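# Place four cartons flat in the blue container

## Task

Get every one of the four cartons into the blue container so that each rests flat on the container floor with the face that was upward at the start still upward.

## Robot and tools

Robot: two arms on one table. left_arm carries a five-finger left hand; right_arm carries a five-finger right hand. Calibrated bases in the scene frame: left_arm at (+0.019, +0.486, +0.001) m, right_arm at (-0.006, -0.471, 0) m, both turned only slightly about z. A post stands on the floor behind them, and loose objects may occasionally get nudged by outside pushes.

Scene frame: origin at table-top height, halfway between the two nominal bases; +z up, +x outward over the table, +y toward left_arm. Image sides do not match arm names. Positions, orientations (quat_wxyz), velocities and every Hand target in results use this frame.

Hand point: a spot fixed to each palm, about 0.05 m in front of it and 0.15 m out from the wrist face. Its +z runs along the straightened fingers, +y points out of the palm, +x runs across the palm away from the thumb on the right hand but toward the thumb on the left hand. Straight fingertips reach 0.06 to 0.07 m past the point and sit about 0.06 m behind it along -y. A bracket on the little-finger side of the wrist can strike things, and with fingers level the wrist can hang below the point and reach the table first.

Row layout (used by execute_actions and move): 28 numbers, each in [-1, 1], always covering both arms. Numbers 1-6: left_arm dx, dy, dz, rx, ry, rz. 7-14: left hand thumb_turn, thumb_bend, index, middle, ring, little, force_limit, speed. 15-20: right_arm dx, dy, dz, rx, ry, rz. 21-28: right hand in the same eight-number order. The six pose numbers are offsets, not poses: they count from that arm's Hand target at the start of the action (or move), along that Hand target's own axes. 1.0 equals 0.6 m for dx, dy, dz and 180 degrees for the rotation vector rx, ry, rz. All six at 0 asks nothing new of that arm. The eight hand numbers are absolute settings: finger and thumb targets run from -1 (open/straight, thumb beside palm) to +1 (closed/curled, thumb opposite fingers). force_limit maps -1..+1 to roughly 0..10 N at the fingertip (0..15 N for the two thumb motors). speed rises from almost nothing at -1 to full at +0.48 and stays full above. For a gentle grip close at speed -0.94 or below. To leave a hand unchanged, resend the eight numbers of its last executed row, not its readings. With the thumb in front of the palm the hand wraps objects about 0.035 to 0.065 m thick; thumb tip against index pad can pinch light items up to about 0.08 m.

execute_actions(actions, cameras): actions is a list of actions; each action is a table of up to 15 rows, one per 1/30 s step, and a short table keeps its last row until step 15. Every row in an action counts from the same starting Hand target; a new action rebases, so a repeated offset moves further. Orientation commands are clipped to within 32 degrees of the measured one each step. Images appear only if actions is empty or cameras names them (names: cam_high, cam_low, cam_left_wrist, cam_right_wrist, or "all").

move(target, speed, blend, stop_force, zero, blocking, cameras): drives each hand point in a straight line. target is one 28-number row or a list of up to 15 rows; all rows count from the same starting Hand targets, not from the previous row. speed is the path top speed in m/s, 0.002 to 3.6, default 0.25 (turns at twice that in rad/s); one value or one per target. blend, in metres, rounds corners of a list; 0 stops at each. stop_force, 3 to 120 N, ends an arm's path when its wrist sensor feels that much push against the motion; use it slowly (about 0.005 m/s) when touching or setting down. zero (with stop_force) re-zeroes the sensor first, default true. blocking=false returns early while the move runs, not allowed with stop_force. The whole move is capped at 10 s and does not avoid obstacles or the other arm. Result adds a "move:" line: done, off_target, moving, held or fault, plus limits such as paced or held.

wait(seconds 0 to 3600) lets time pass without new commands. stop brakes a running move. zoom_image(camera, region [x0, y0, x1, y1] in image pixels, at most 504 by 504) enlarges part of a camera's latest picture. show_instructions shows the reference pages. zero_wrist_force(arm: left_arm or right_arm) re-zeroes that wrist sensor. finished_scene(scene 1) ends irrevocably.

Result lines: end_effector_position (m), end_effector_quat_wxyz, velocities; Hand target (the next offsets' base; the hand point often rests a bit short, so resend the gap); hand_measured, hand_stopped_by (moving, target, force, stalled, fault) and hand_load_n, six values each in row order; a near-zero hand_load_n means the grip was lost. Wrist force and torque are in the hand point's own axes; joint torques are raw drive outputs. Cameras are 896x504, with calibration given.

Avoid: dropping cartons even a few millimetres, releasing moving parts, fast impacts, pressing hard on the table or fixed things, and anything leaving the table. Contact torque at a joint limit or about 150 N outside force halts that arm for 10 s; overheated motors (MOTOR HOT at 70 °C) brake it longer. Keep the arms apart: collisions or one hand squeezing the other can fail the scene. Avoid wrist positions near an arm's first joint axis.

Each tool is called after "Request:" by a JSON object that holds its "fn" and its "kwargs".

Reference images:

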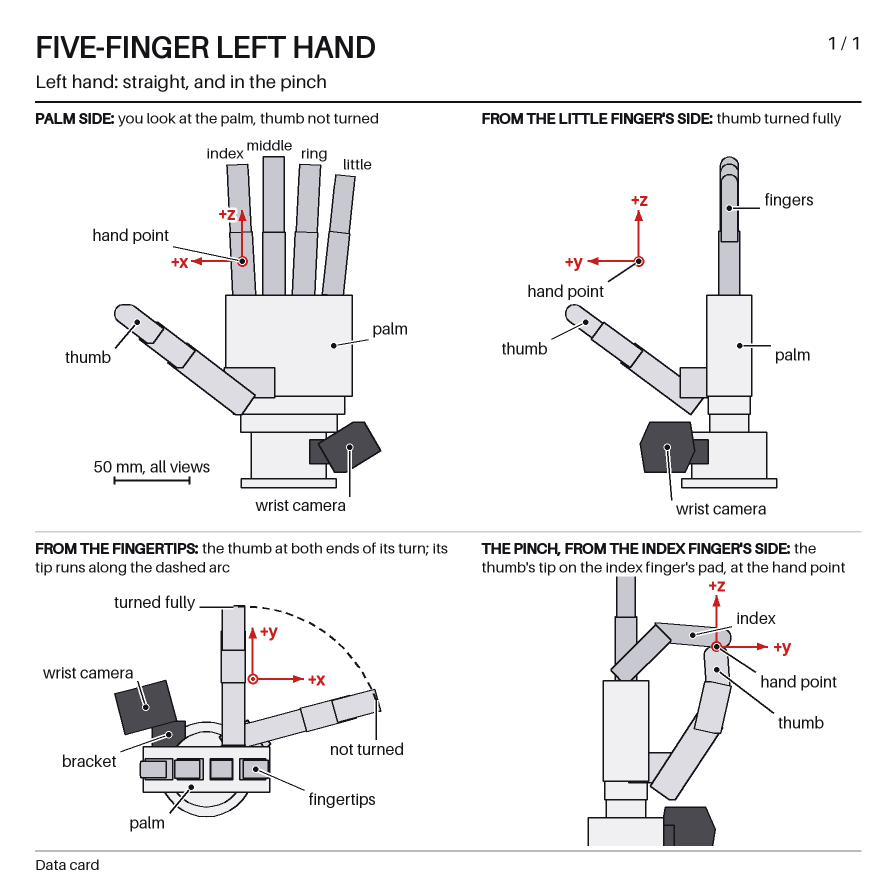

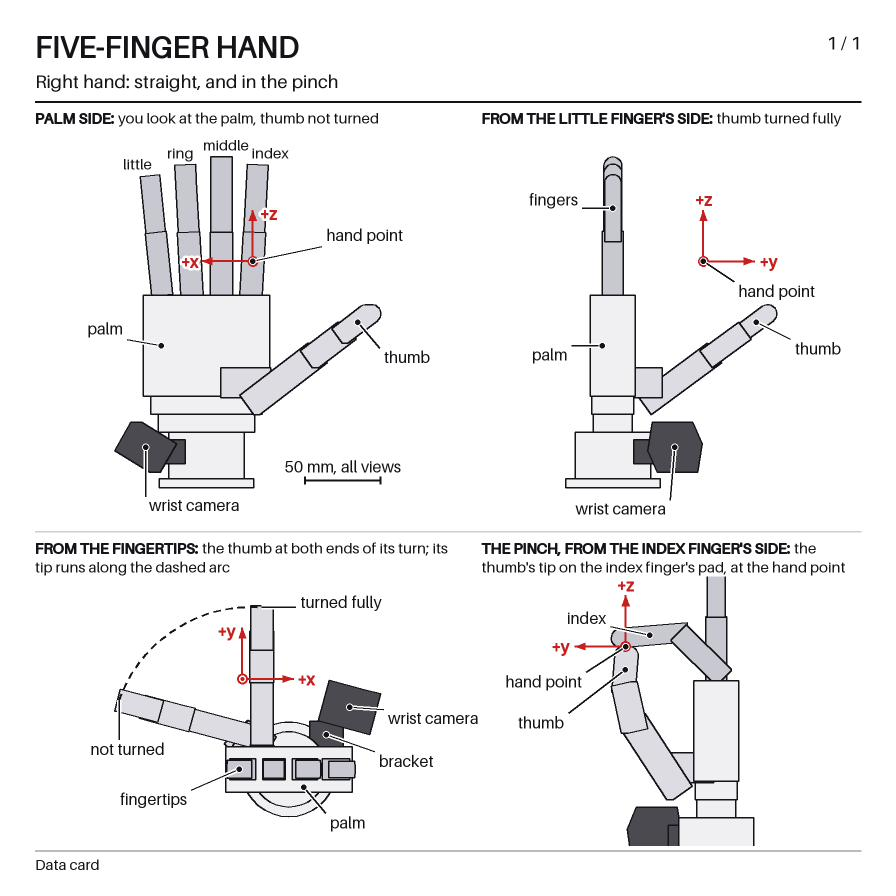

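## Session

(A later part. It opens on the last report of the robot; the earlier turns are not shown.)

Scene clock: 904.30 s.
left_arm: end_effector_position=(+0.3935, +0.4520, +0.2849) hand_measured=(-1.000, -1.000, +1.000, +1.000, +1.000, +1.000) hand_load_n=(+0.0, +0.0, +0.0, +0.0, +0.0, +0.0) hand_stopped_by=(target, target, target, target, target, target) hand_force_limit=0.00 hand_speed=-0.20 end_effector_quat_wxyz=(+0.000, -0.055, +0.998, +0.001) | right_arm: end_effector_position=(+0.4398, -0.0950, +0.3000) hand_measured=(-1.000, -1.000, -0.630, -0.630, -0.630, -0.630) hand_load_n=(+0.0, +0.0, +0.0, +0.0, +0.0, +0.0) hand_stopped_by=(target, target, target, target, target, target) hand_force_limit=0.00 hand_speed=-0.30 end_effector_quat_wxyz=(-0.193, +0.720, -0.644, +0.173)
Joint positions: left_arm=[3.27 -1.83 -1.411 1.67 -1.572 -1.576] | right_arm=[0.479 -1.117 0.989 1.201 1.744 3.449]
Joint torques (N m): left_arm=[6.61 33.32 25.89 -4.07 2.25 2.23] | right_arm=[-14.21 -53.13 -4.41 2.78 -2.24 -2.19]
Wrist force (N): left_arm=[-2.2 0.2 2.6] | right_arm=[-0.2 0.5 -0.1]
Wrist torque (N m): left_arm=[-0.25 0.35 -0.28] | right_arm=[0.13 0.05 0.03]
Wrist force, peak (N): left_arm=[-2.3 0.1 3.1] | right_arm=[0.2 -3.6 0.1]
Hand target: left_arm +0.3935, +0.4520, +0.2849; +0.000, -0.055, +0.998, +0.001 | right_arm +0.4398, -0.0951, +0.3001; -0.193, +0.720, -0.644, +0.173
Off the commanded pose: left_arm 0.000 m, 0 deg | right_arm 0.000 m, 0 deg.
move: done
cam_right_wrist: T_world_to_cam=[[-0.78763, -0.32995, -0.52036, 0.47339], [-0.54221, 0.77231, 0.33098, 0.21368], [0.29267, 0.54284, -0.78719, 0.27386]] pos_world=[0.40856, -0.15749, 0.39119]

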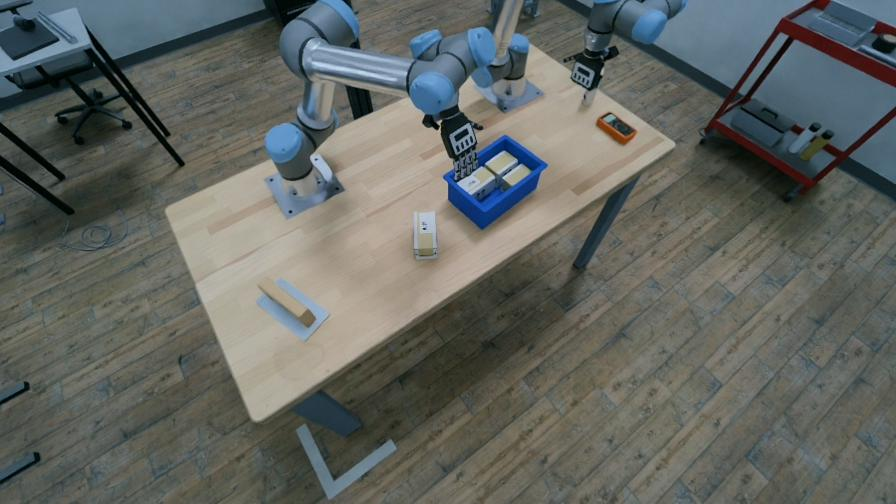

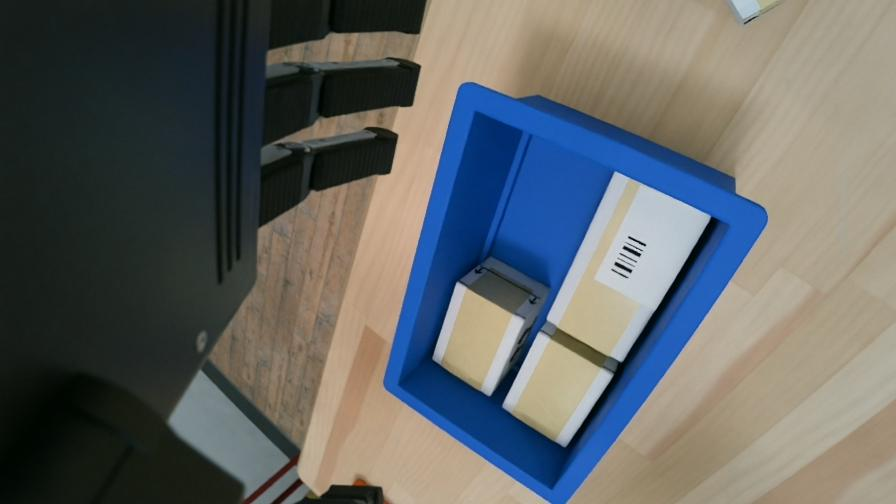

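Request:
{"fn": "move", "kwargs": {"target": [0,0,0,0,0,0,-1,-1,1,1,1,1,0.0,-0.2,0.2655,0.1317,0.1935,0,-0.1425,-0.2468,1,-1,-0.63,-0.63,-0.63,-0.63,0.0,-0.3], "speed": 0.25, "cameras": ["cam_high","cam_low","cam_right_wrist"]}}

Request:
{"fn": "zoom_image", "kwargs": {"camera": "cam_low", "region": [250, 150, 430, 350]}}

Request:
{"fn": "zoom_image", "kwargs": {"camera": "cam_high", "region": [370, 150, 500, 280]}}

Scene clock: 1056.97 s.
left_arm: end_effector_position=(+0.3935, +0.4520, +0.2849) hand_measured=(-1.000, -1.000, +1.000, +1.000, +1.000, +1.000) hand_load_n=(+0.0, +0.0, +0.0, +0.0, +0.0, +0.0) hand_stopped_by=(target, target, target, target, target, target) hand_force_limit=0.00 hand_speed=-0.20 end_effector_quat_wxyz=(+0.000, -0.055, +0.998, +0.001) | right_arm: end_effector_position=(+0.4473, -0.2545, +0.1600) hand_measured=(+1.000, -1.000, -0.630, -0.630, -0.630, -0.630) hand_load_n=(+0.0, +0.0, +0.0, +0.0, +0.0, +0.0) hand_stopped_by=(target, target, target, target, target, target) hand_force_limit=0.00 hand_speed=-0.30 end_effector_quat_wxyz=(-0.249, +0.928, -0.269, +0.072)
Joint positions: left_arm=[3.27 -1.83 -1.411 1.67 -1.572 -1.576] | right_arm=[0.027 -1.177 1.483 0.96 1.137 2.213]
Joint torques (N m): left_arm=[6.1 31.57 26.26 -3.94 2.17 2.36] | right_arm=[-15.18 -27.5 -3.05 3.22 -2.74 -2.47]
Wrist force (N): left_arm=[-2.1 -0.1 2.6] | right_arm=[0.1 0.6 0.0]
Wrist torque (N m): left_arm=[-0.29 0.33 -0.27] | right_arm=[0.14 0.02 0.09]
Wrist force, peak (N): left_arm=[-2.4 0.0 3.1] | right_arm=[0.3 1.2 0.1]
Hand target: left_arm +0.3935, +0.4520, +0.2849; +0.000, -0.055, +0.998, +0.001 | right_arm +0.4473, -0.2545, +0.1600; -0.249, +0.928, -0.269, +0.072
Off the commanded pose: left_arm 0.000 m, 0 deg | right_arm 0.000 m, 0 deg.
move: done
cam_right_wrist: T_world_to_cam=[[-0.23479, -0.82115, -0.52017, -0.01852], [-0.9419, 0.05995, 0.33051, 0.38491], [-0.24021, 0.56755, -0.78752, 0.49261]] pos_world=[0.47653, -0.31786, 0.25109]

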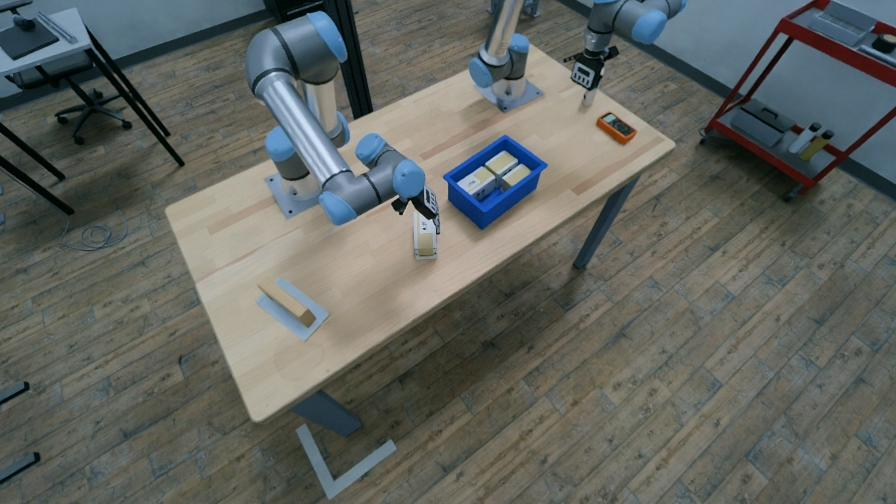

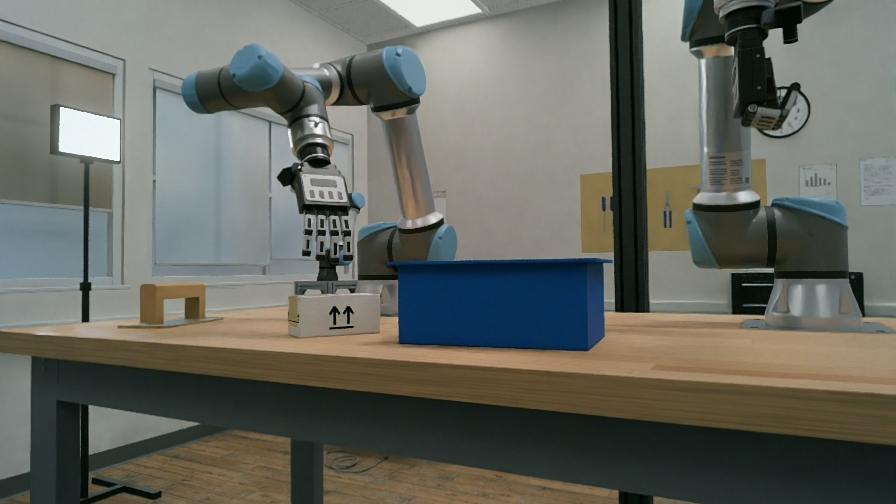

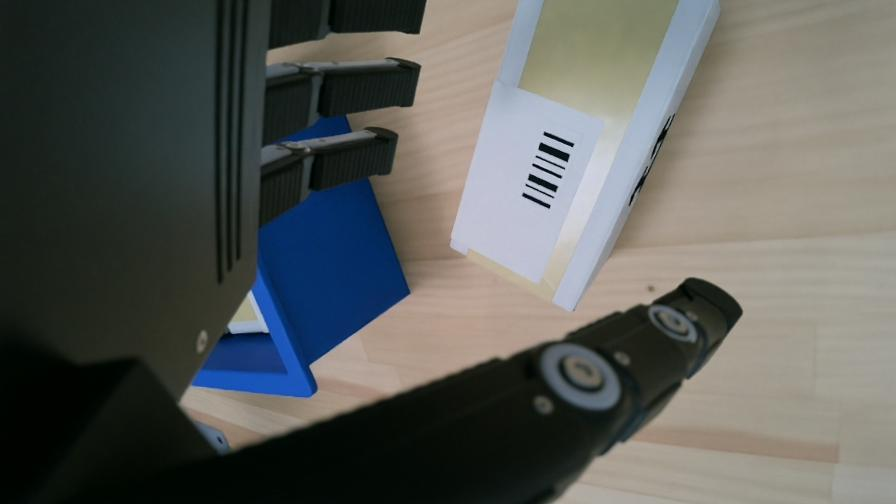

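Scaled by 2.520 from the camera's image (finer frame: 1280x720).

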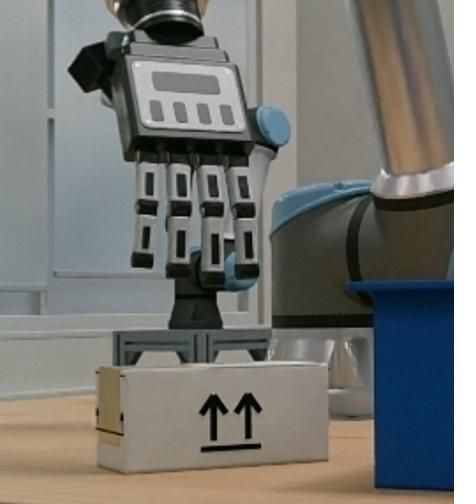

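Scaled by 3.877 from the camera's image (finer frame: 1280x720).

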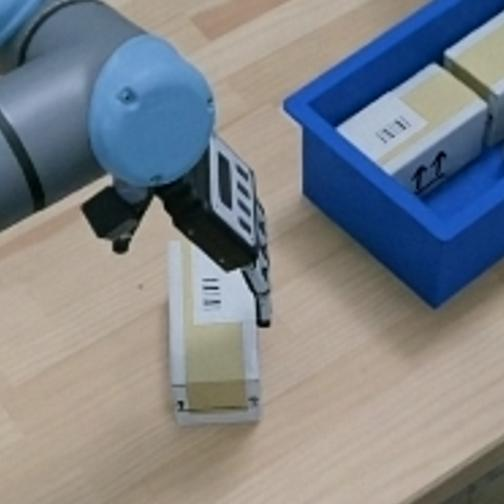

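Request:
{"fn": "execute_actions", "kwargs": {"actions": []}}

Scene clock: 1103.87 s.
left_arm: end_effector_position=(+0.3935, +0.4520, +0.2849) hand_measured=(-1.000, -1.000, +1.000, +1.000, +1.000, +1.000) hand_load_n=(+0.0, +0.0, +0.0, +0.0, +0.0, +0.5) hand_stopped_by=(target, target, target, target, target, target) hand_force_limit=0.00 hand_speed=-0.20 end_effector_quat_wxyz=(+0.000, -0.055, +0.998, +0.001) | right_arm: end_effector_position=(+0.4473, -0.2545, +0.1600) hand_measured=(+1.000, -1.000, -0.630, -0.630, -0.630, -0.630) hand_load_n=(+0.0, +0.0, +0.0, +0.0, +0.0, +0.0) hand_stopped_by=(target, target, target, target, target, target) hand_force_limit=0.00 hand_speed=-0.30 end_effector_quat_wxyz=(-0.249, +0.928, -0.269, +0.072)
Joint positions: left_arm=[3.27 -1.83 -1.411 1.67 -1.572 -1.576] | right_arm=[0.027 -1.177 1.483 0.96 1.137 2.213]
Joint velocities: within noise
Joint torques (N m): left_arm=[5.36 31.97 26.88 -4.07 2.17 2.02] | right_arm=[-14.44 -27.27 -3.27 3.2 -2.79 -2.26]
Wrist force (N): left_arm=[-2.1 0.0 2.9] | right_arm=[-0.3 0.8 0.1]
Wrist torque (N m): left_arm=[-0.29 0.34 -0.27] | right_arm=[0.17 0.08 0.07]
Wrist force, peak (N): left_arm=[-2.2 0.2 3.3] | right_arm=[-0.1 0.9 0.1]
Hand target: left_arm +0.3935, +0.4520, +0.2849; +0.000, -0.055, +0.998, +0.001 | right_arm +0.4473, -0.2545, +0.1600; -0.249, +0.928, -0.269, +0.072
Off the commanded pose: left_arm 0.000 m, 0 deg | right_arm 0.000 m, 0 deg.
camera_calibration:
cam_left_wrist: T_world_to_cam=[[-0.13106, -0.99137, -0.00273, 0.49821], [-0.87005, 0.1137, 0.47967, 0.16017], [-0.47522, 0.06524, -0.87744, 0.52229]] pos_world=[0.45286, 0.44162, 0.38282]
cam_right_wrist: T_world_to_cam=[[-0.23471, -0.82116, -0.5202, -0.01855], [-0.94192, 0.05988, 0.33046, 0.38491], [-0.24021, 0.56755, -0.78752, 0.49261]] pos_world=[0.47653, -0.31786, 0.25109]

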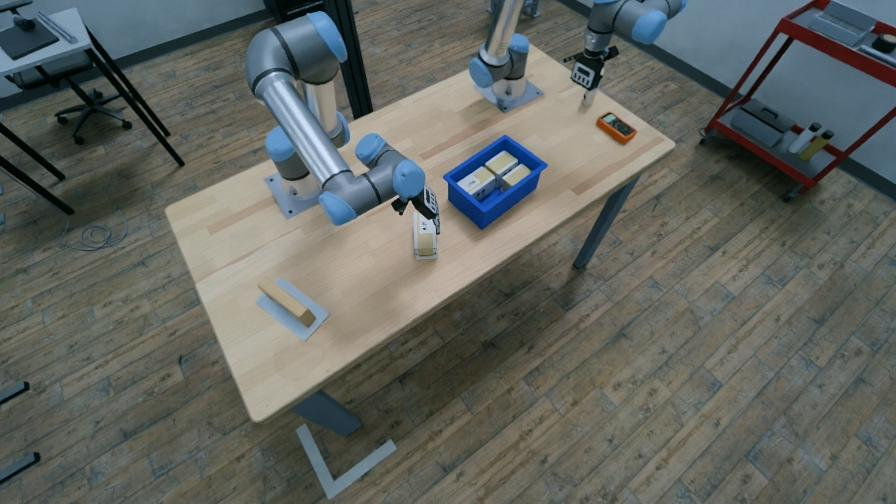

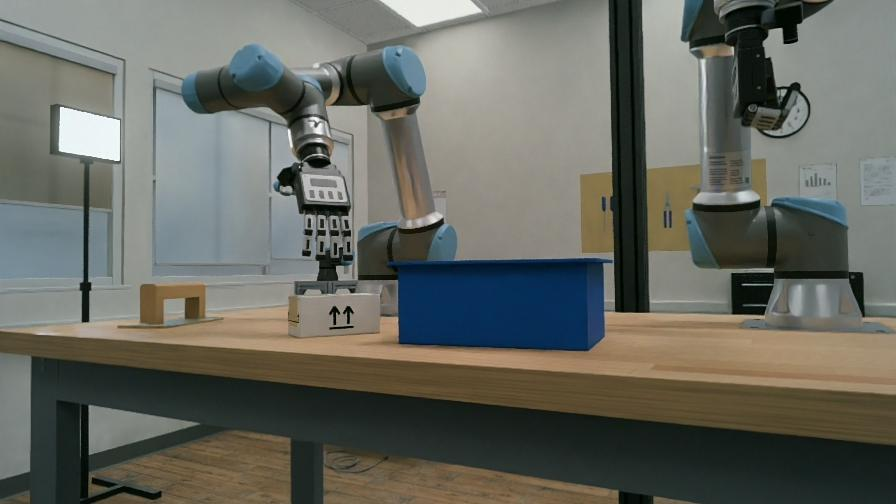

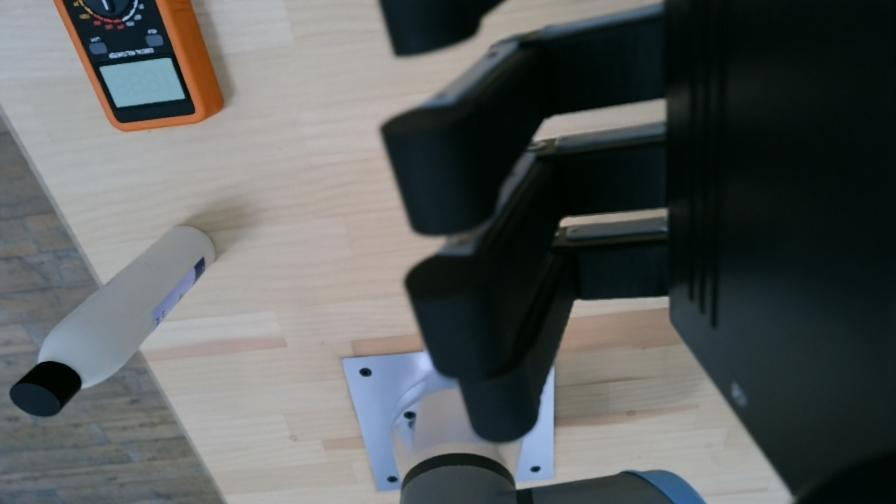

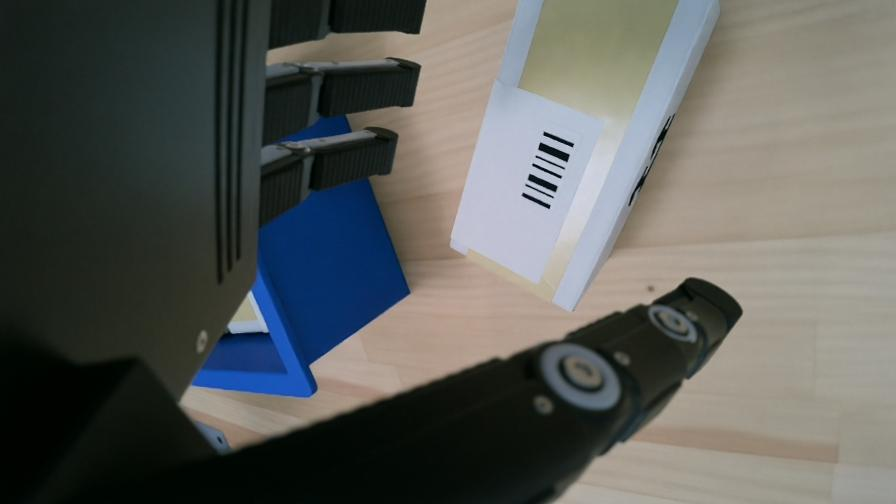

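Request:
{"fn": "move", "kwargs": {"target": [0,0,0,0,0,0,-1,-1,1,1,1,1,0.0,-0.2, 0,0.05544,0.10270,0,0,0,1,-1,-0.63,-0.63,-0.63,-0.63,0.0,-0.3], "speed": 0.1, "cameras": ["cam_low","cam_right_wrist"]}}

Scene clock: 1167.03 s.
left_arm: end_effector_position=(+0.3935, +0.4520, +0.2849) hand_measured=(-1.000, -1.000, +1.000, +1.000, +1.000, +1.000) hand_load_n=(+0.0, +0.0, +0.0, +0.0, +0.0, +0.0) hand_stopped_by=(target, target, target, target, target, target) hand_force_limit=0.00 hand_speed=-0.20 end_effector_quat_wxyz=(+0.000, -0.055, +0.998, +0.001) | right_arm: end_effector_position=(+0.4485, -0.2528, +0.0900) hand_measured=(+1.000, -1.000, -0.630, -0.630, -0.630, -0.630) hand_load_n=(+0.0, +0.0, +0.0, +0.0, +0.0, +0.0) hand_stopped_by=(target, target, target, target, target, target) hand_force_limit=0.00 hand_speed=-0.30 end_effector_quat_wxyz=(-0.249, +0.928, -0.269, +0.072)
Joint positions: left_arm=[3.27 -1.83 -1.411 1.67 -1.572 -1.576] | right_arm=[0.031 -1.112 1.578 0.798 1.138 2.217]
Joint torques (N m): left_arm=[5.72 31.17 25.96 -3.96 2.21 2.15] | right_arm=[13.63 -29 -1.63 0.35 1.99 1.8]
Wrist force (N): left_arm=[-2.5 -0.3 3.0] | right_arm=[-0.2 0.5 0.0]
Wrist torque (N m): left_arm=[-0.34 0.41 -0.29] | right_arm=[0.13 0.05 -0.05]
Wrist force, peak (N): left_arm=[-2.7 0.2 3.0] | right_arm=[-0.3 0.9 0.6]
Hand target: left_arm +0.3935, +0.4520, +0.2849; +0.000, -0.055, +0.998, +0.001 | right_arm +0.4485, -0.2528, +0.0900; -0.249, +0.928, -0.269, +0.072
Off the commanded pose: left_arm 0.000 m, 0 deg | right_arm 0.000 m, 0 deg.
move: done
cam_right_wrist: T_world_to_cam=[[-0.23471, -0.82116, -0.5202, -0.05326], [-0.94192, 0.05988, 0.33046, 0.40895], [-0.24021, 0.56755, -0.78752, 0.43686]] pos_world=[0.47763, -0.31616, 0.18119]

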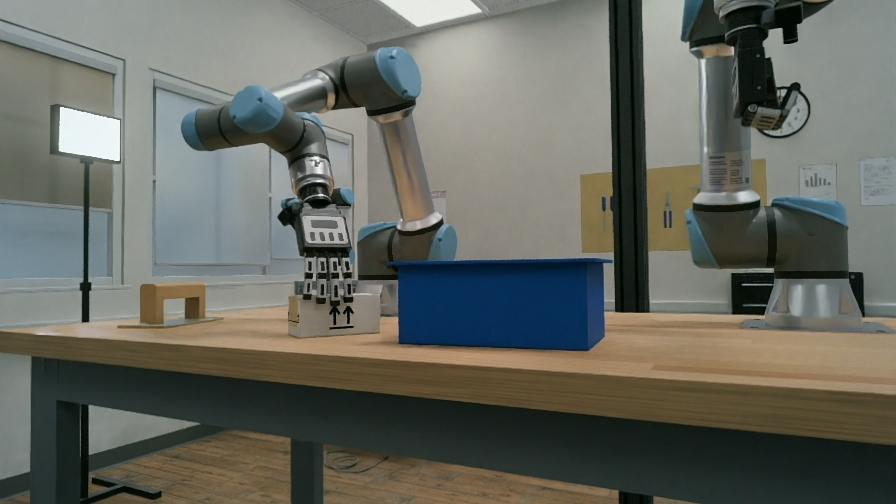

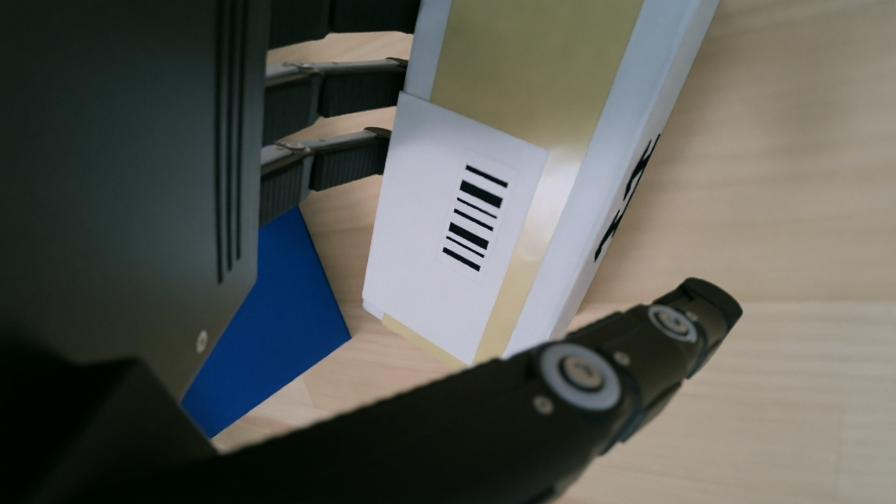

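Request:
{"fn": "zoom_image", "kwargs": {"camera": "cam_right_wrist", "region": [250, 0, 500, 200]}}

Request:
{"fn": "zoom_image", "kwargs": {"camera": "cam_low", "region": [260, 180, 420, 360]}}

Scaled by 2.016 from the camera's image (finer frame: 1280x720).

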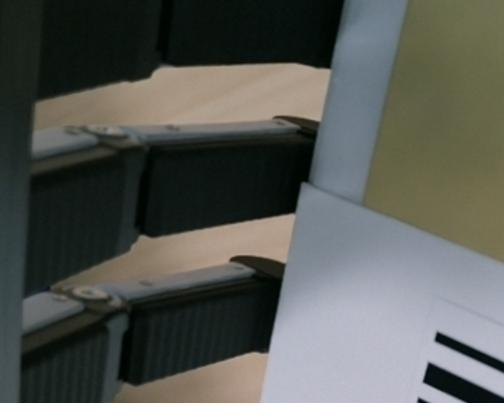

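Scaled by 2.800 from the camera's image (finer frame: 1280x720).

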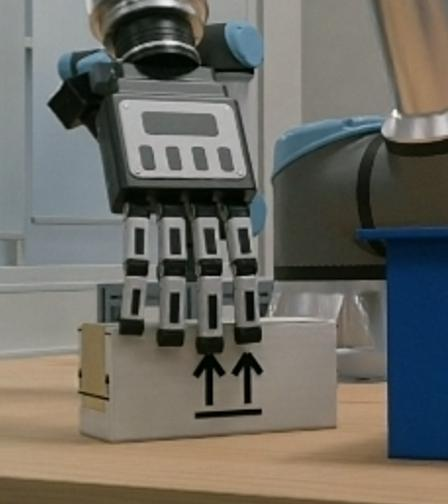

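Request:
{"fn": "move", "kwargs": {"target": [0,0,0,0,0,0,-1,-1,1,1,1,1,0.0,-0.2, 0,0.03167,0.05485,0,0,0,1,-1,-0.63,-0.63,-0.63,-0.63,0.0,-0.3], "speed": 0.03, "stop_force": 6, "cameras": ["cam_low","cam_right_wrist"]}}

Scene clock: 1179.90 s.
left_arm: end_effector_position=(+0.3935, +0.4520, +0.2849) hand_measured=(-1.000, -1.000, +1.000, +1.000, +1.000, +1.000) hand_load_n=(+0.0, +0.0, +0.0, +0.5, +0.0, +0.0) hand_stopped_by=(target, target, target, target, target, target) hand_force_limit=0.00 hand_speed=-0.20 end_effector_quat_wxyz=(+0.000, -0.055, +0.998, +0.001) | right_arm: end_effector_position=(+0.4485, -0.2528, +0.0520) hand_measured=(+1.000, -1.000, -0.630, -0.630, -0.630, -0.630) hand_load_n=(+0.0, +0.0, +0.5, +0.0, +0.0, +0.0) hand_stopped_by=(target, target, target, target, target, target) hand_force_limit=0.00 hand_speed=-0.30 end_effector_quat_wxyz=(-0.249, +0.928, -0.269, +0.072)
Joint positions: left_arm=[3.27 -1.83 -1.411 1.67 -1.572 -1.576] | right_arm=[0.031 -1.068 1.62 0.712 1.138 2.217]
Joint torques (N m): left_arm=[4.93 29.51 24.81 -4.06 2.06 1.98] | right_arm=[13.15 -28.65 0.5 0.57 1.83 1.59]
Wrist force (N): left_arm=[-2.1 -0.2 2.9] | right_arm=[-0.2 -3.3 -1.6]
Wrist torque (N m): left_arm=[-0.32 0.35 -0.27] | right_arm=[-0.05 0.10 -0.13]
Wrist force, peak (N): left_arm=[-2.2 -0.2 3.3] | right_arm=[-0.2 -3.4 -2.3]
Hand target: left_arm +0.3935, +0.4520, +0.2849; +0.000, -0.055, +0.998, +0.001 | right_arm +0.4485, -0.2528, +0.0520; -0.249, +0.928, -0.269, +0.072
Off the commanded pose: left_arm 0.000 m, 0 deg | right_arm 0.000 m, 0 deg.
move: done
cam_right_wrist: T_world_to_cam=[[-0.23469, -0.8212, -0.52014, -0.07311], [-0.94192, 0.05989, 0.33046, 0.42154], [-0.24022, 0.56748, -0.78756, 0.40685]] pos_world=[0.47763, -0.31616, 0.14309]

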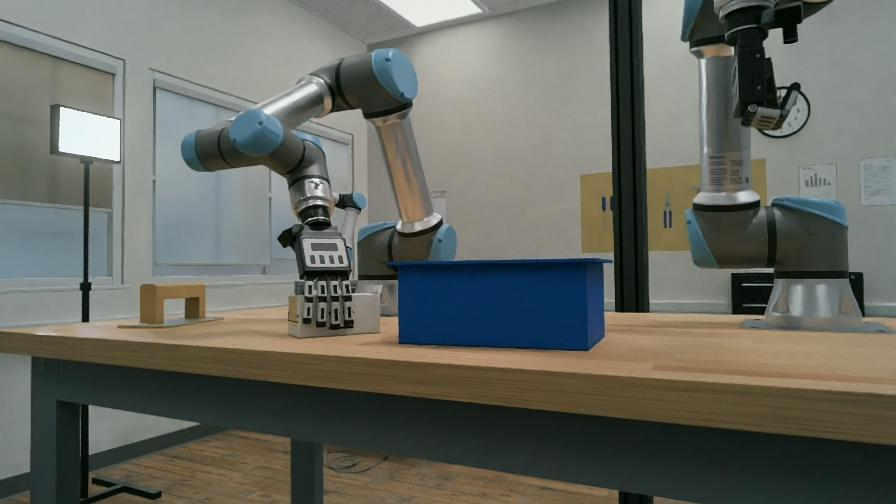

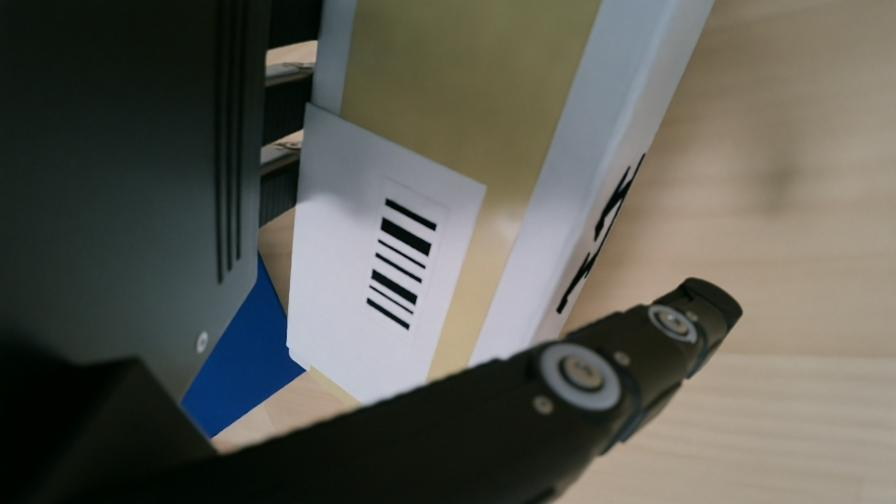

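Request:
{"fn": "zoom_image", "kwargs": {"camera": "cam_right_wrist", "region": [240, 0, 440, 180]}}

Request:
{"fn": "zoom_image", "kwargs": {"camera": "cam_low", "region": [280, 220, 400, 350]}}

Scaled by 2.520 from the camera's image (finer frame: 1280x720).

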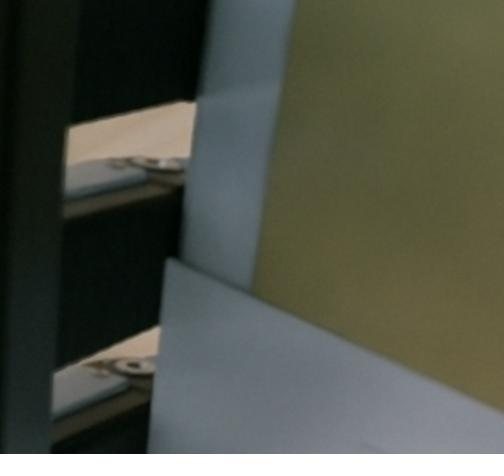

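Scaled by 3.877 from the camera's image (finer frame: 1280x720).

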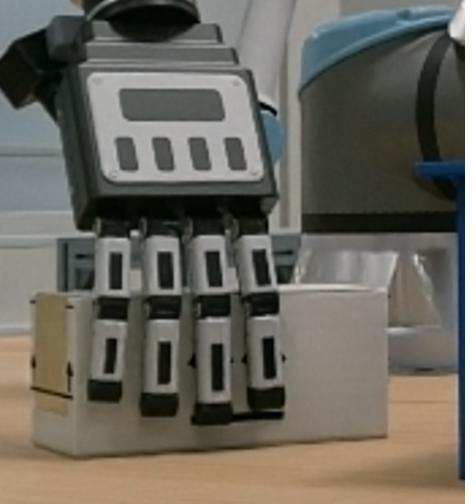

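Request:
{"fn": "move", "kwargs": {"target": [0,0,0,0,0,0,-1,-1,1,1,1,1,0.0,-0.2, 0,-0.00332,-0.0048,0,0,0,1,-1,-0.63,-0.63,-0.63,-0.63,0.0,-0.3], "speed": 0.02}}

Scene clock: 1301.37 s.
left_arm: end_effector_position=(+0.3935, +0.4520, +0.2849) hand_measured=(-1.000, -1.000, +1.000, +1.000, +1.000, +1.000) hand_load_n=(+0.0, +0.0, +0.0, +0.0, +0.0, +0.0) hand_stopped_by=(target, target, target, target, target, target) hand_force_limit=0.00 hand_speed=-0.20 end_effector_quat_wxyz=(+0.000, -0.055, +0.998, +0.001) | right_arm: end_effector_position=(+0.4486, -0.2525, +0.0554) hand_measured=(+1.000, -1.000, -0.630, -0.630, -0.630, -0.630) hand_load_n=(+0.0, +0.0, +0.0, +0.0, +0.5, +0.0) hand_stopped_by=(target, target, target, target, target, target) hand_force_limit=0.00 hand_speed=-0.30 end_effector_quat_wxyz=(-0.249, +0.928, -0.269, +0.072)
Joint positions: left_arm=[3.27 -1.83 -1.411 1.67 -1.572 -1.576] | right_arm=[0.032 -1.072 1.616 0.72 1.139 2.217]
Joint torques (N m): left_arm=[4.77 29.28 25.94 -4.1 2.12 2.11] | right_arm=[14.11 -51.29 -29.28 3.87 1.91 1.8]
Wrist force (N): left_arm=[-2.1 -0.3 2.7] | right_arm=[-0.2 0.4 -0.2]
Wrist torque (N m): left_arm=[-0.33 0.34 -0.26] | right_arm=[0.12 0.06 -0.05]
Wrist force, peak (N): left_arm=[-2.3 -0.2 3.2] | right_arm=[0.0 -3.5 -2.2]
Hand target: left_arm +0.3935, +0.4520, +0.2849; +0.000, -0.055, +0.998, +0.001 | right_arm +0.4486, -0.2525, +0.0555; -0.249, +0.928, -0.269, +0.072
Off the commanded pose: left_arm 0.000 m, 0 deg | right_arm 0.000 m, 0 deg.
move: done

Request:
{"fn": "zoom_image", "kwargs": {"camera": "cam_right_wrist", "region": [400, 0, 760, 400]}}

Scaled by 1.260 from the camera's image (finer frame: 1280x720).
This view is cut from an older image: the scene may have changed since it was taken.

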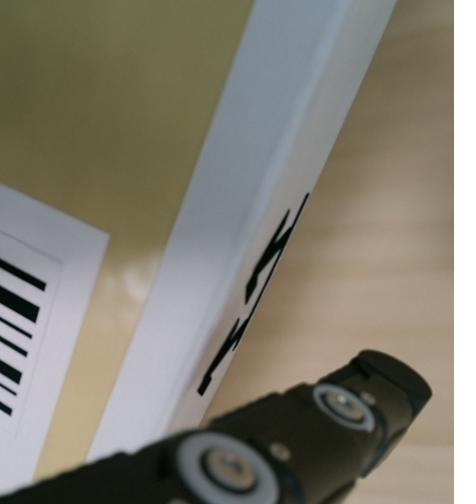

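Request:
{"fn": "move", "kwargs": {"target": [0,0,0,0,0,0,-1,-1,1,1,1,1,0.0,-0.2, 0,0.00866,-0.005,0,0,0,1,-1,-0.63,-0.63,-0.63,-0.63,0.0,-0.3], "speed": 0.01, "stop_force": 3, "cameras": ["cam_low","cam_right_wrist"]}}

Scene clock: 1365.77 s.
left_arm: end_effector_position=(+0.3935, +0.4520, +0.2849) hand_measured=(-1.000, -1.000, +1.000, +1.000, +1.000, +1.000) hand_load_n=(+0.0, +0.0, +0.0, +0.5, +0.0, +0.0) hand_stopped_by=(target, target, target, target, target, target) hand_force_limit=0.00 hand_speed=-0.20 end_effector_quat_wxyz=(+0.000, -0.055, +0.998, +0.001) | right_arm: end_effector_position=(+0.4454, -0.2576, +0.0555) hand_measured=(+1.000, -1.000, -0.630, -0.630, -0.630, -0.630) hand_load_n=(+0.0, +0.0, +0.0, +0.0, +0.0, +0.0) hand_stopped_by=(target, target, target, target, target, target) hand_force_limit=0.00 hand_speed=-0.30 end_effector_quat_wxyz=(-0.249, +0.928, -0.269, +0.072)
Joint positions: left_arm=[3.27 -1.83 -1.411 1.67 -1.572 -1.576] | right_arm=[0.02 -1.08 1.631 0.718 1.135 2.205]
Joint torques (N m): left_arm=[4.6 28.59 26.38 -3.99 2.24 2.01] | right_arm=[-15.2 -49.7 -0.88 0.49 -2.61 -2.39]
Wrist force (N): left_arm=[-2.1 0.2 3.1] | right_arm=[-0.2 -1.1 -0.2]
Wrist torque (N m): left_arm=[-0.28 0.35 -0.28] | right_arm=[0.01 0.07 0.04]
Wrist force, peak (N): left_arm=[-2.5 0.3 3.1] | right_arm=[-0.4 -1.3 0.5]
Hand target: left_arm +0.3935, +0.4520, +0.2849; +0.000, -0.055, +0.998, +0.001 | right_arm +0.4454, -0.2576, +0.0555; -0.249, +0.928, -0.269, +0.072
Off the commanded pose: left_arm 0.000 m, 0 deg | right_arm 0.000 m, 0 deg.
move: done
cam_right_wrist: T_world_to_cam=[[-0.23471, -0.82116, -0.5202, -0.0759], [-0.94192, 0.05988, 0.33046, 0.41784], [-0.24021, 0.56755, -0.78752, 0.41162]] pos_world=[0.47463, -0.32096, 0.14659]

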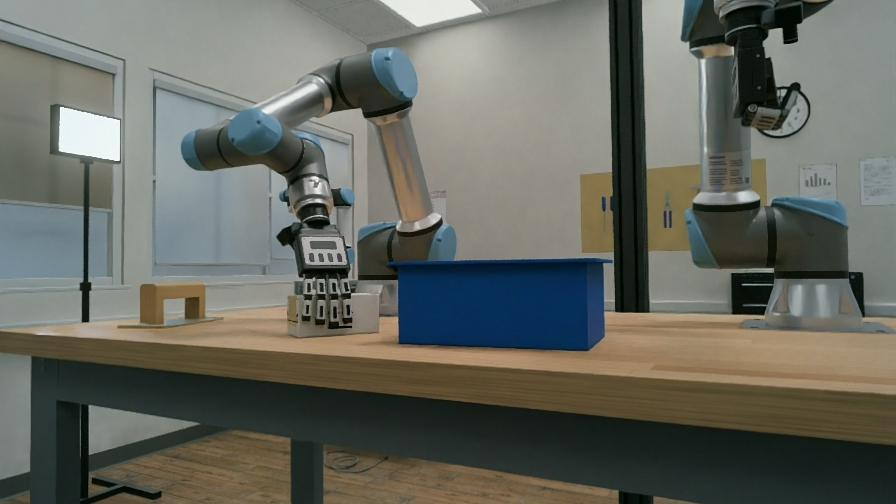

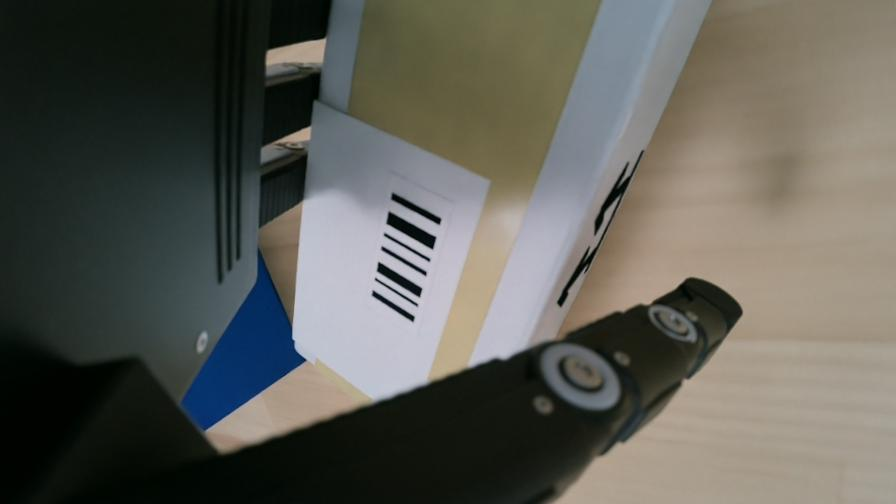

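Request:
{"fn": "move", "kwargs": {"target": [0,0,0,0,0,0,-1,-1,1,1,1,1,0.0,-0.2, 0,0.00053,0.00258,0,0,0,1,-1,-0.63,-0.63,-0.63,-0.63,0.0,-0.3], "speed": 0.01}}

Request:
{"fn": "move", "kwargs": {"target": [0,0,0,0,0,0,-1,-1,1,1,1,1,0.0,-0.2, 0,0,0,0,0,0,1,-0.3,-0.63,-0.63,-0.63,-0.63,-0.1,-0.9], "speed": 0.01, "cameras": ["cam_low","cam_right_wrist"]}}

Scene clock: 1407.17 s.
left_arm: end_effector_position=(+0.3935, +0.4520, +0.2849) hand_measured=(-1.000, -1.000, +1.000, +1.000, +1.000, +1.000) hand_load_n=(+0.0, +0.0, +0.0, +0.0, +0.0, +0.0) hand_stopped_by=(target, target, target, target, target, target) hand_force_limit=0.00 hand_speed=-0.20 end_effector_quat_wxyz=(+0.000, -0.055, +0.998, +0.001) | right_arm: end_effector_position=(+0.4457, -0.2572, +0.0540) hand_measured=(+1.000, -1.000, -0.630, -0.630, -0.630, -0.630) hand_load_n=(+0.0, +0.0, +0.0, +0.5, +0.0, +0.0) hand_stopped_by=(target, target, target, target, target, target) hand_force_limit=0.00 hand_speed=-0.30 end_effector_quat_wxyz=(-0.249, +0.928, -0.269, +0.072)
Joint positions: left_arm=[3.27 -1.83 -1.411 1.67 -1.572 -1.576] | right_arm=[0.021 -1.078 1.632 0.715 1.135 2.206]
Joint torques (N m): left_arm=[4.68 28.44 26.33 -4.17 2.26 2.07] | right_arm=[12.75 -28.21 -0.6 0.59 1.81 1.81]
Wrist force (N): left_arm=[-2.3 0.1 2.7] | right_arm=[-0.1 -0.4 -0.6]
Wrist torque (N m): left_arm=[-0.28 0.37 -0.29] | right_arm=[0.08 0.05 -0.06]
Wrist force, peak (N): left_arm=[-2.1 -0.1 3.3] | right_arm=[0.0 -1.0 -1.1]
Hand target: left_arm +0.3935, +0.4520, +0.2849; +0.000, -0.055, +0.998, +0.001 | right_arm +0.4457, -0.2572, +0.0540; -0.249, +0.928, -0.269, +0.072
Off the commanded pose: left_arm 0.000 m, 0 deg | right_arm 0.000 m, 0 deg.
move: done

Scene clock: 1411.00 s.
left_arm: end_effector_position=(+0.3935, +0.4520, +0.2849) hand_measured=(-1.000, -1.000, +1.000, +1.000, +1.000, +1.000) hand_load_n=(+0.0, +0.0, +0.0, +0.0, +0.0, +0.0) hand_stopped_by=(target, target, target, target, target, target) hand_force_limit=0.00 hand_speed=-0.20 end_effector_quat_wxyz=(+0.000, -0.055, +0.998, +0.001) | right_arm: end_effector_position=(+0.4457, -0.2572, +0.0540) hand_measured=(+1.000, -0.486, -0.630, -0.630, -0.630, -0.630) hand_load_n=(+0.0, +7.0, +1.0, +0.5, +0.5, +0.0) hand_stopped_by=(target, force, target, target, target, target) hand_force_limit=-0.10 hand_speed=-0.90 end_effector_quat_wxyz=(-0.249, +0.928, -0.269, +0.072)
Joint positions: left_arm=[3.27 -1.83 -1.411 1.67 -1.572 -1.576] | right_arm=[0.021 -1.078 1.632 0.715 1.135 2.206]
Joint torques (N m): left_arm=[4.02 27.1 25.7 -4.26 2.27 1.94] | right_arm=[13.59 -29.8 -1.17 0.53 1.43 1.78]
Wrist force (N): left_arm=[-1.8 0.3 3.3] | right_arm=[0.1 0.5 -0.3]
Wrist torque (N m): left_arm=[-0.27 0.32 -0.27] | right_arm=[0.09 0.02 -0.05]
Wrist force, peak (N): left_arm=[-2.5 0.2 3.2] | right_arm=[-0.2 1.4 -1.5]
Hand target: left_arm +0.3935, +0.4520, +0.2849; +0.000, -0.055, +0.998, +0.001 | right_arm +0.4457, -0.2572, +0.0540; -0.249, +0.928, -0.269, +0.072
Off the commanded pose: left_arm 0.000 m, 0 deg | right_arm 0.000 m, 0 deg.
move: done
cam_right_wrist: T_world_to_cam=[[-0.23471, -0.82116, -0.5202, -0.07631], [-0.94192, 0.05988, 0.33046, 0.4185], [-0.24021, 0.56755, -0.78752, 0.41026]] pos_world=[0.47483, -0.32056, 0.14509]

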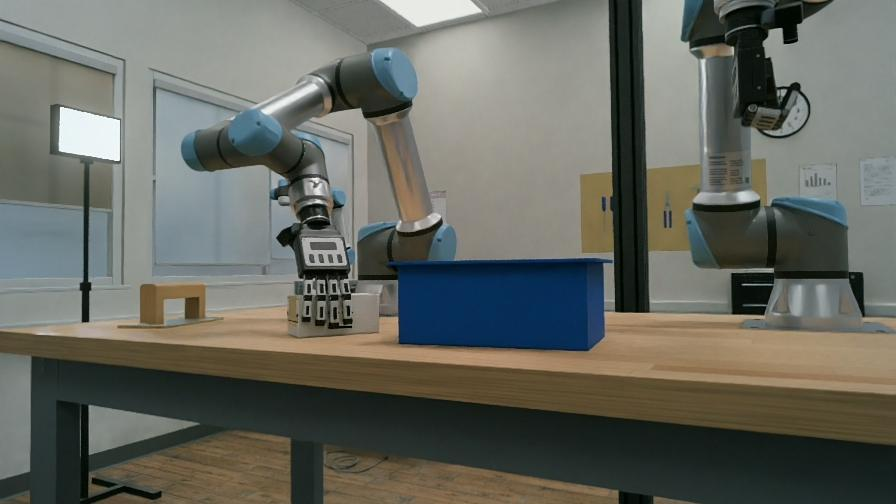

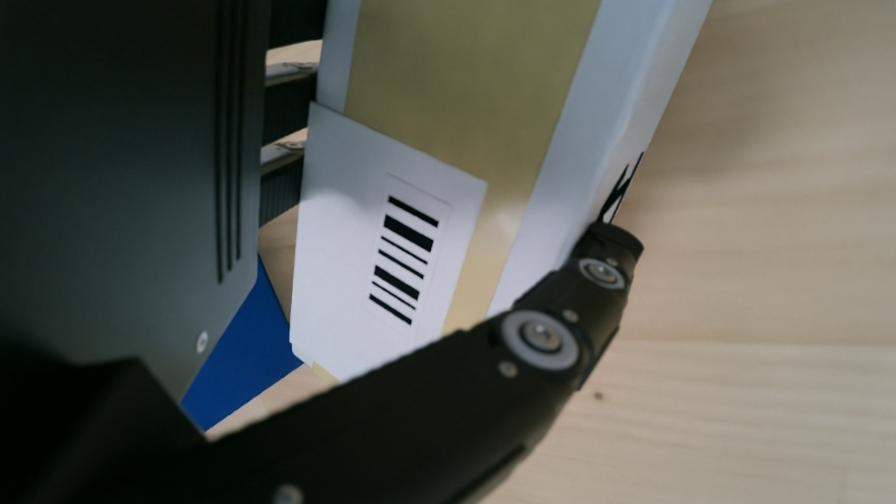

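Request:
{"fn": "zoom_image", "kwargs": {"camera": "cam_right_wrist", "region": [450, 120, 700, 360]}}

Scaled by 2.016 from the camera's image (finer frame: 1280x720).

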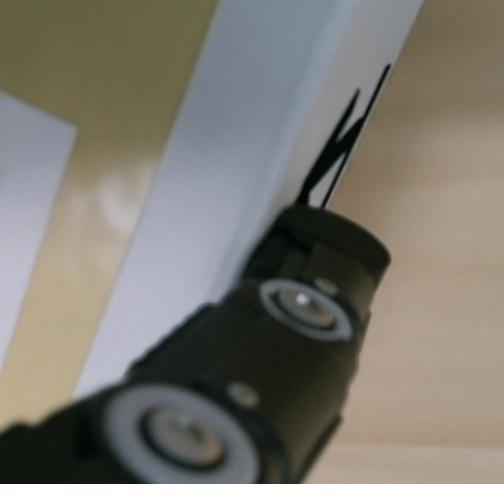

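Request:
{"fn": "move", "kwargs": {"target": [0,0,0,0,0,0,-1,-1,1,1,1,1,0.0,-0.2, 0,-0.025,-0.0433,0,0,0,1,-0.3,-0.63,-0.63,-0.63,-0.63,-0.1,-0.9], "speed": 0.03, "cameras": ["cam_low","cam_right_wrist"]}}

Scene clock: 1417.93 s.
left_arm: end_effector_position=(+0.3935, +0.4520, +0.2849) hand_measured=(-1.000, -1.000, +1.000, +1.000, +1.000, +1.000) hand_load_n=(+0.0, +0.0, +0.0, +0.0, +0.0, +0.0) hand_stopped_by=(target, target, target, target, target, target) hand_force_limit=0.00 hand_speed=-0.20 end_effector_quat_wxyz=(+0.000, -0.055, +0.998, +0.001) | right_arm: end_effector_position=(+0.4457, -0.2572, +0.0839) hand_measured=(+1.000, -0.486, -0.630, -0.630, -0.630, -0.630) hand_load_n=(+0.5, +6.5, +1.0, +0.5, +0.5, +0.0) hand_stopped_by=(target, force, target, target, target, target) hand_force_limit=-0.10 hand_speed=-0.90 end_effector_quat_wxyz=(-0.249, +0.928, -0.269, +0.072)
Joint positions: left_arm=[3.27 -1.83 -1.411 1.67 -1.572 -1.576] | right_arm=[0.021 -1.113 1.599 0.783 1.135 2.206]
Joint torques (N m): left_arm=[4.57 26.7 25.6 -4.12 2.22 1.97] | right_arm=[8.99 -50.82 -30.87 3.71 -2.78 0.39]
Wrist force (N): left_arm=[-2.2 0.2 3.0] | right_arm=[0.2 2.1 2.3]
Wrist torque (N m): left_arm=[-0.28 0.36 -0.28] | right_arm=[0.15 -0.01 -0.02]
Wrist force, peak (N): left_arm=[-2.5 0.1 3.3] | right_arm=[0.0 2.2 2.9]
Hand target: left_arm +0.3935, +0.4520, +0.2849; +0.000, -0.055, +0.998, +0.001 | right_arm +0.4457, -0.2572, +0.0840; -0.249, +0.928, -0.269, +0.072
Off the commanded pose: left_arm 0.000 m, 0 deg | right_arm 0.000 m, 0 deg.
move: done
cam_right_wrist: T_world_to_cam=[[-0.23471, -0.82116, -0.5202, -0.06075], [-0.94192, 0.05988, 0.33046, 0.40862], [-0.24021, 0.56755, -0.78752, 0.43381]] pos_world=[0.47483, -0.32056, 0.17499]

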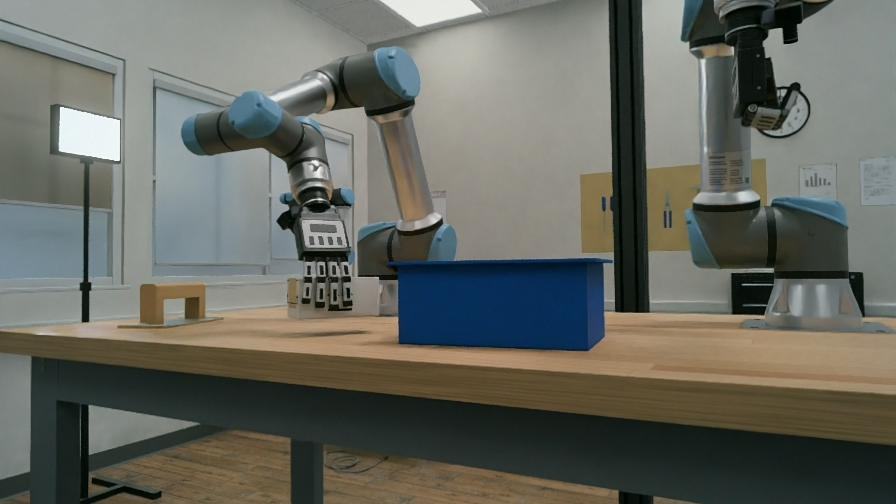

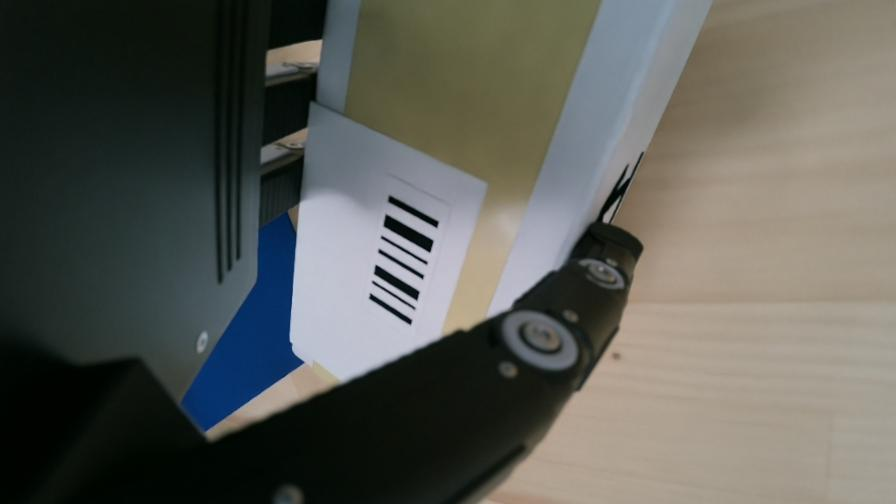

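Request:
{"fn": "zoom_image", "kwargs": {"camera": "cam_low", "region": [270, 220, 410, 350]}}

Scaled by 3.600 from the camera's image (finer frame: 1280x720).

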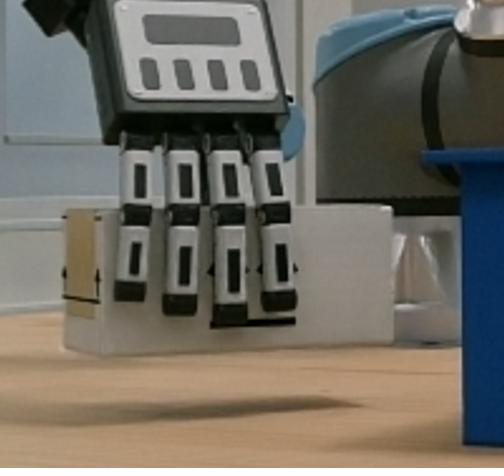

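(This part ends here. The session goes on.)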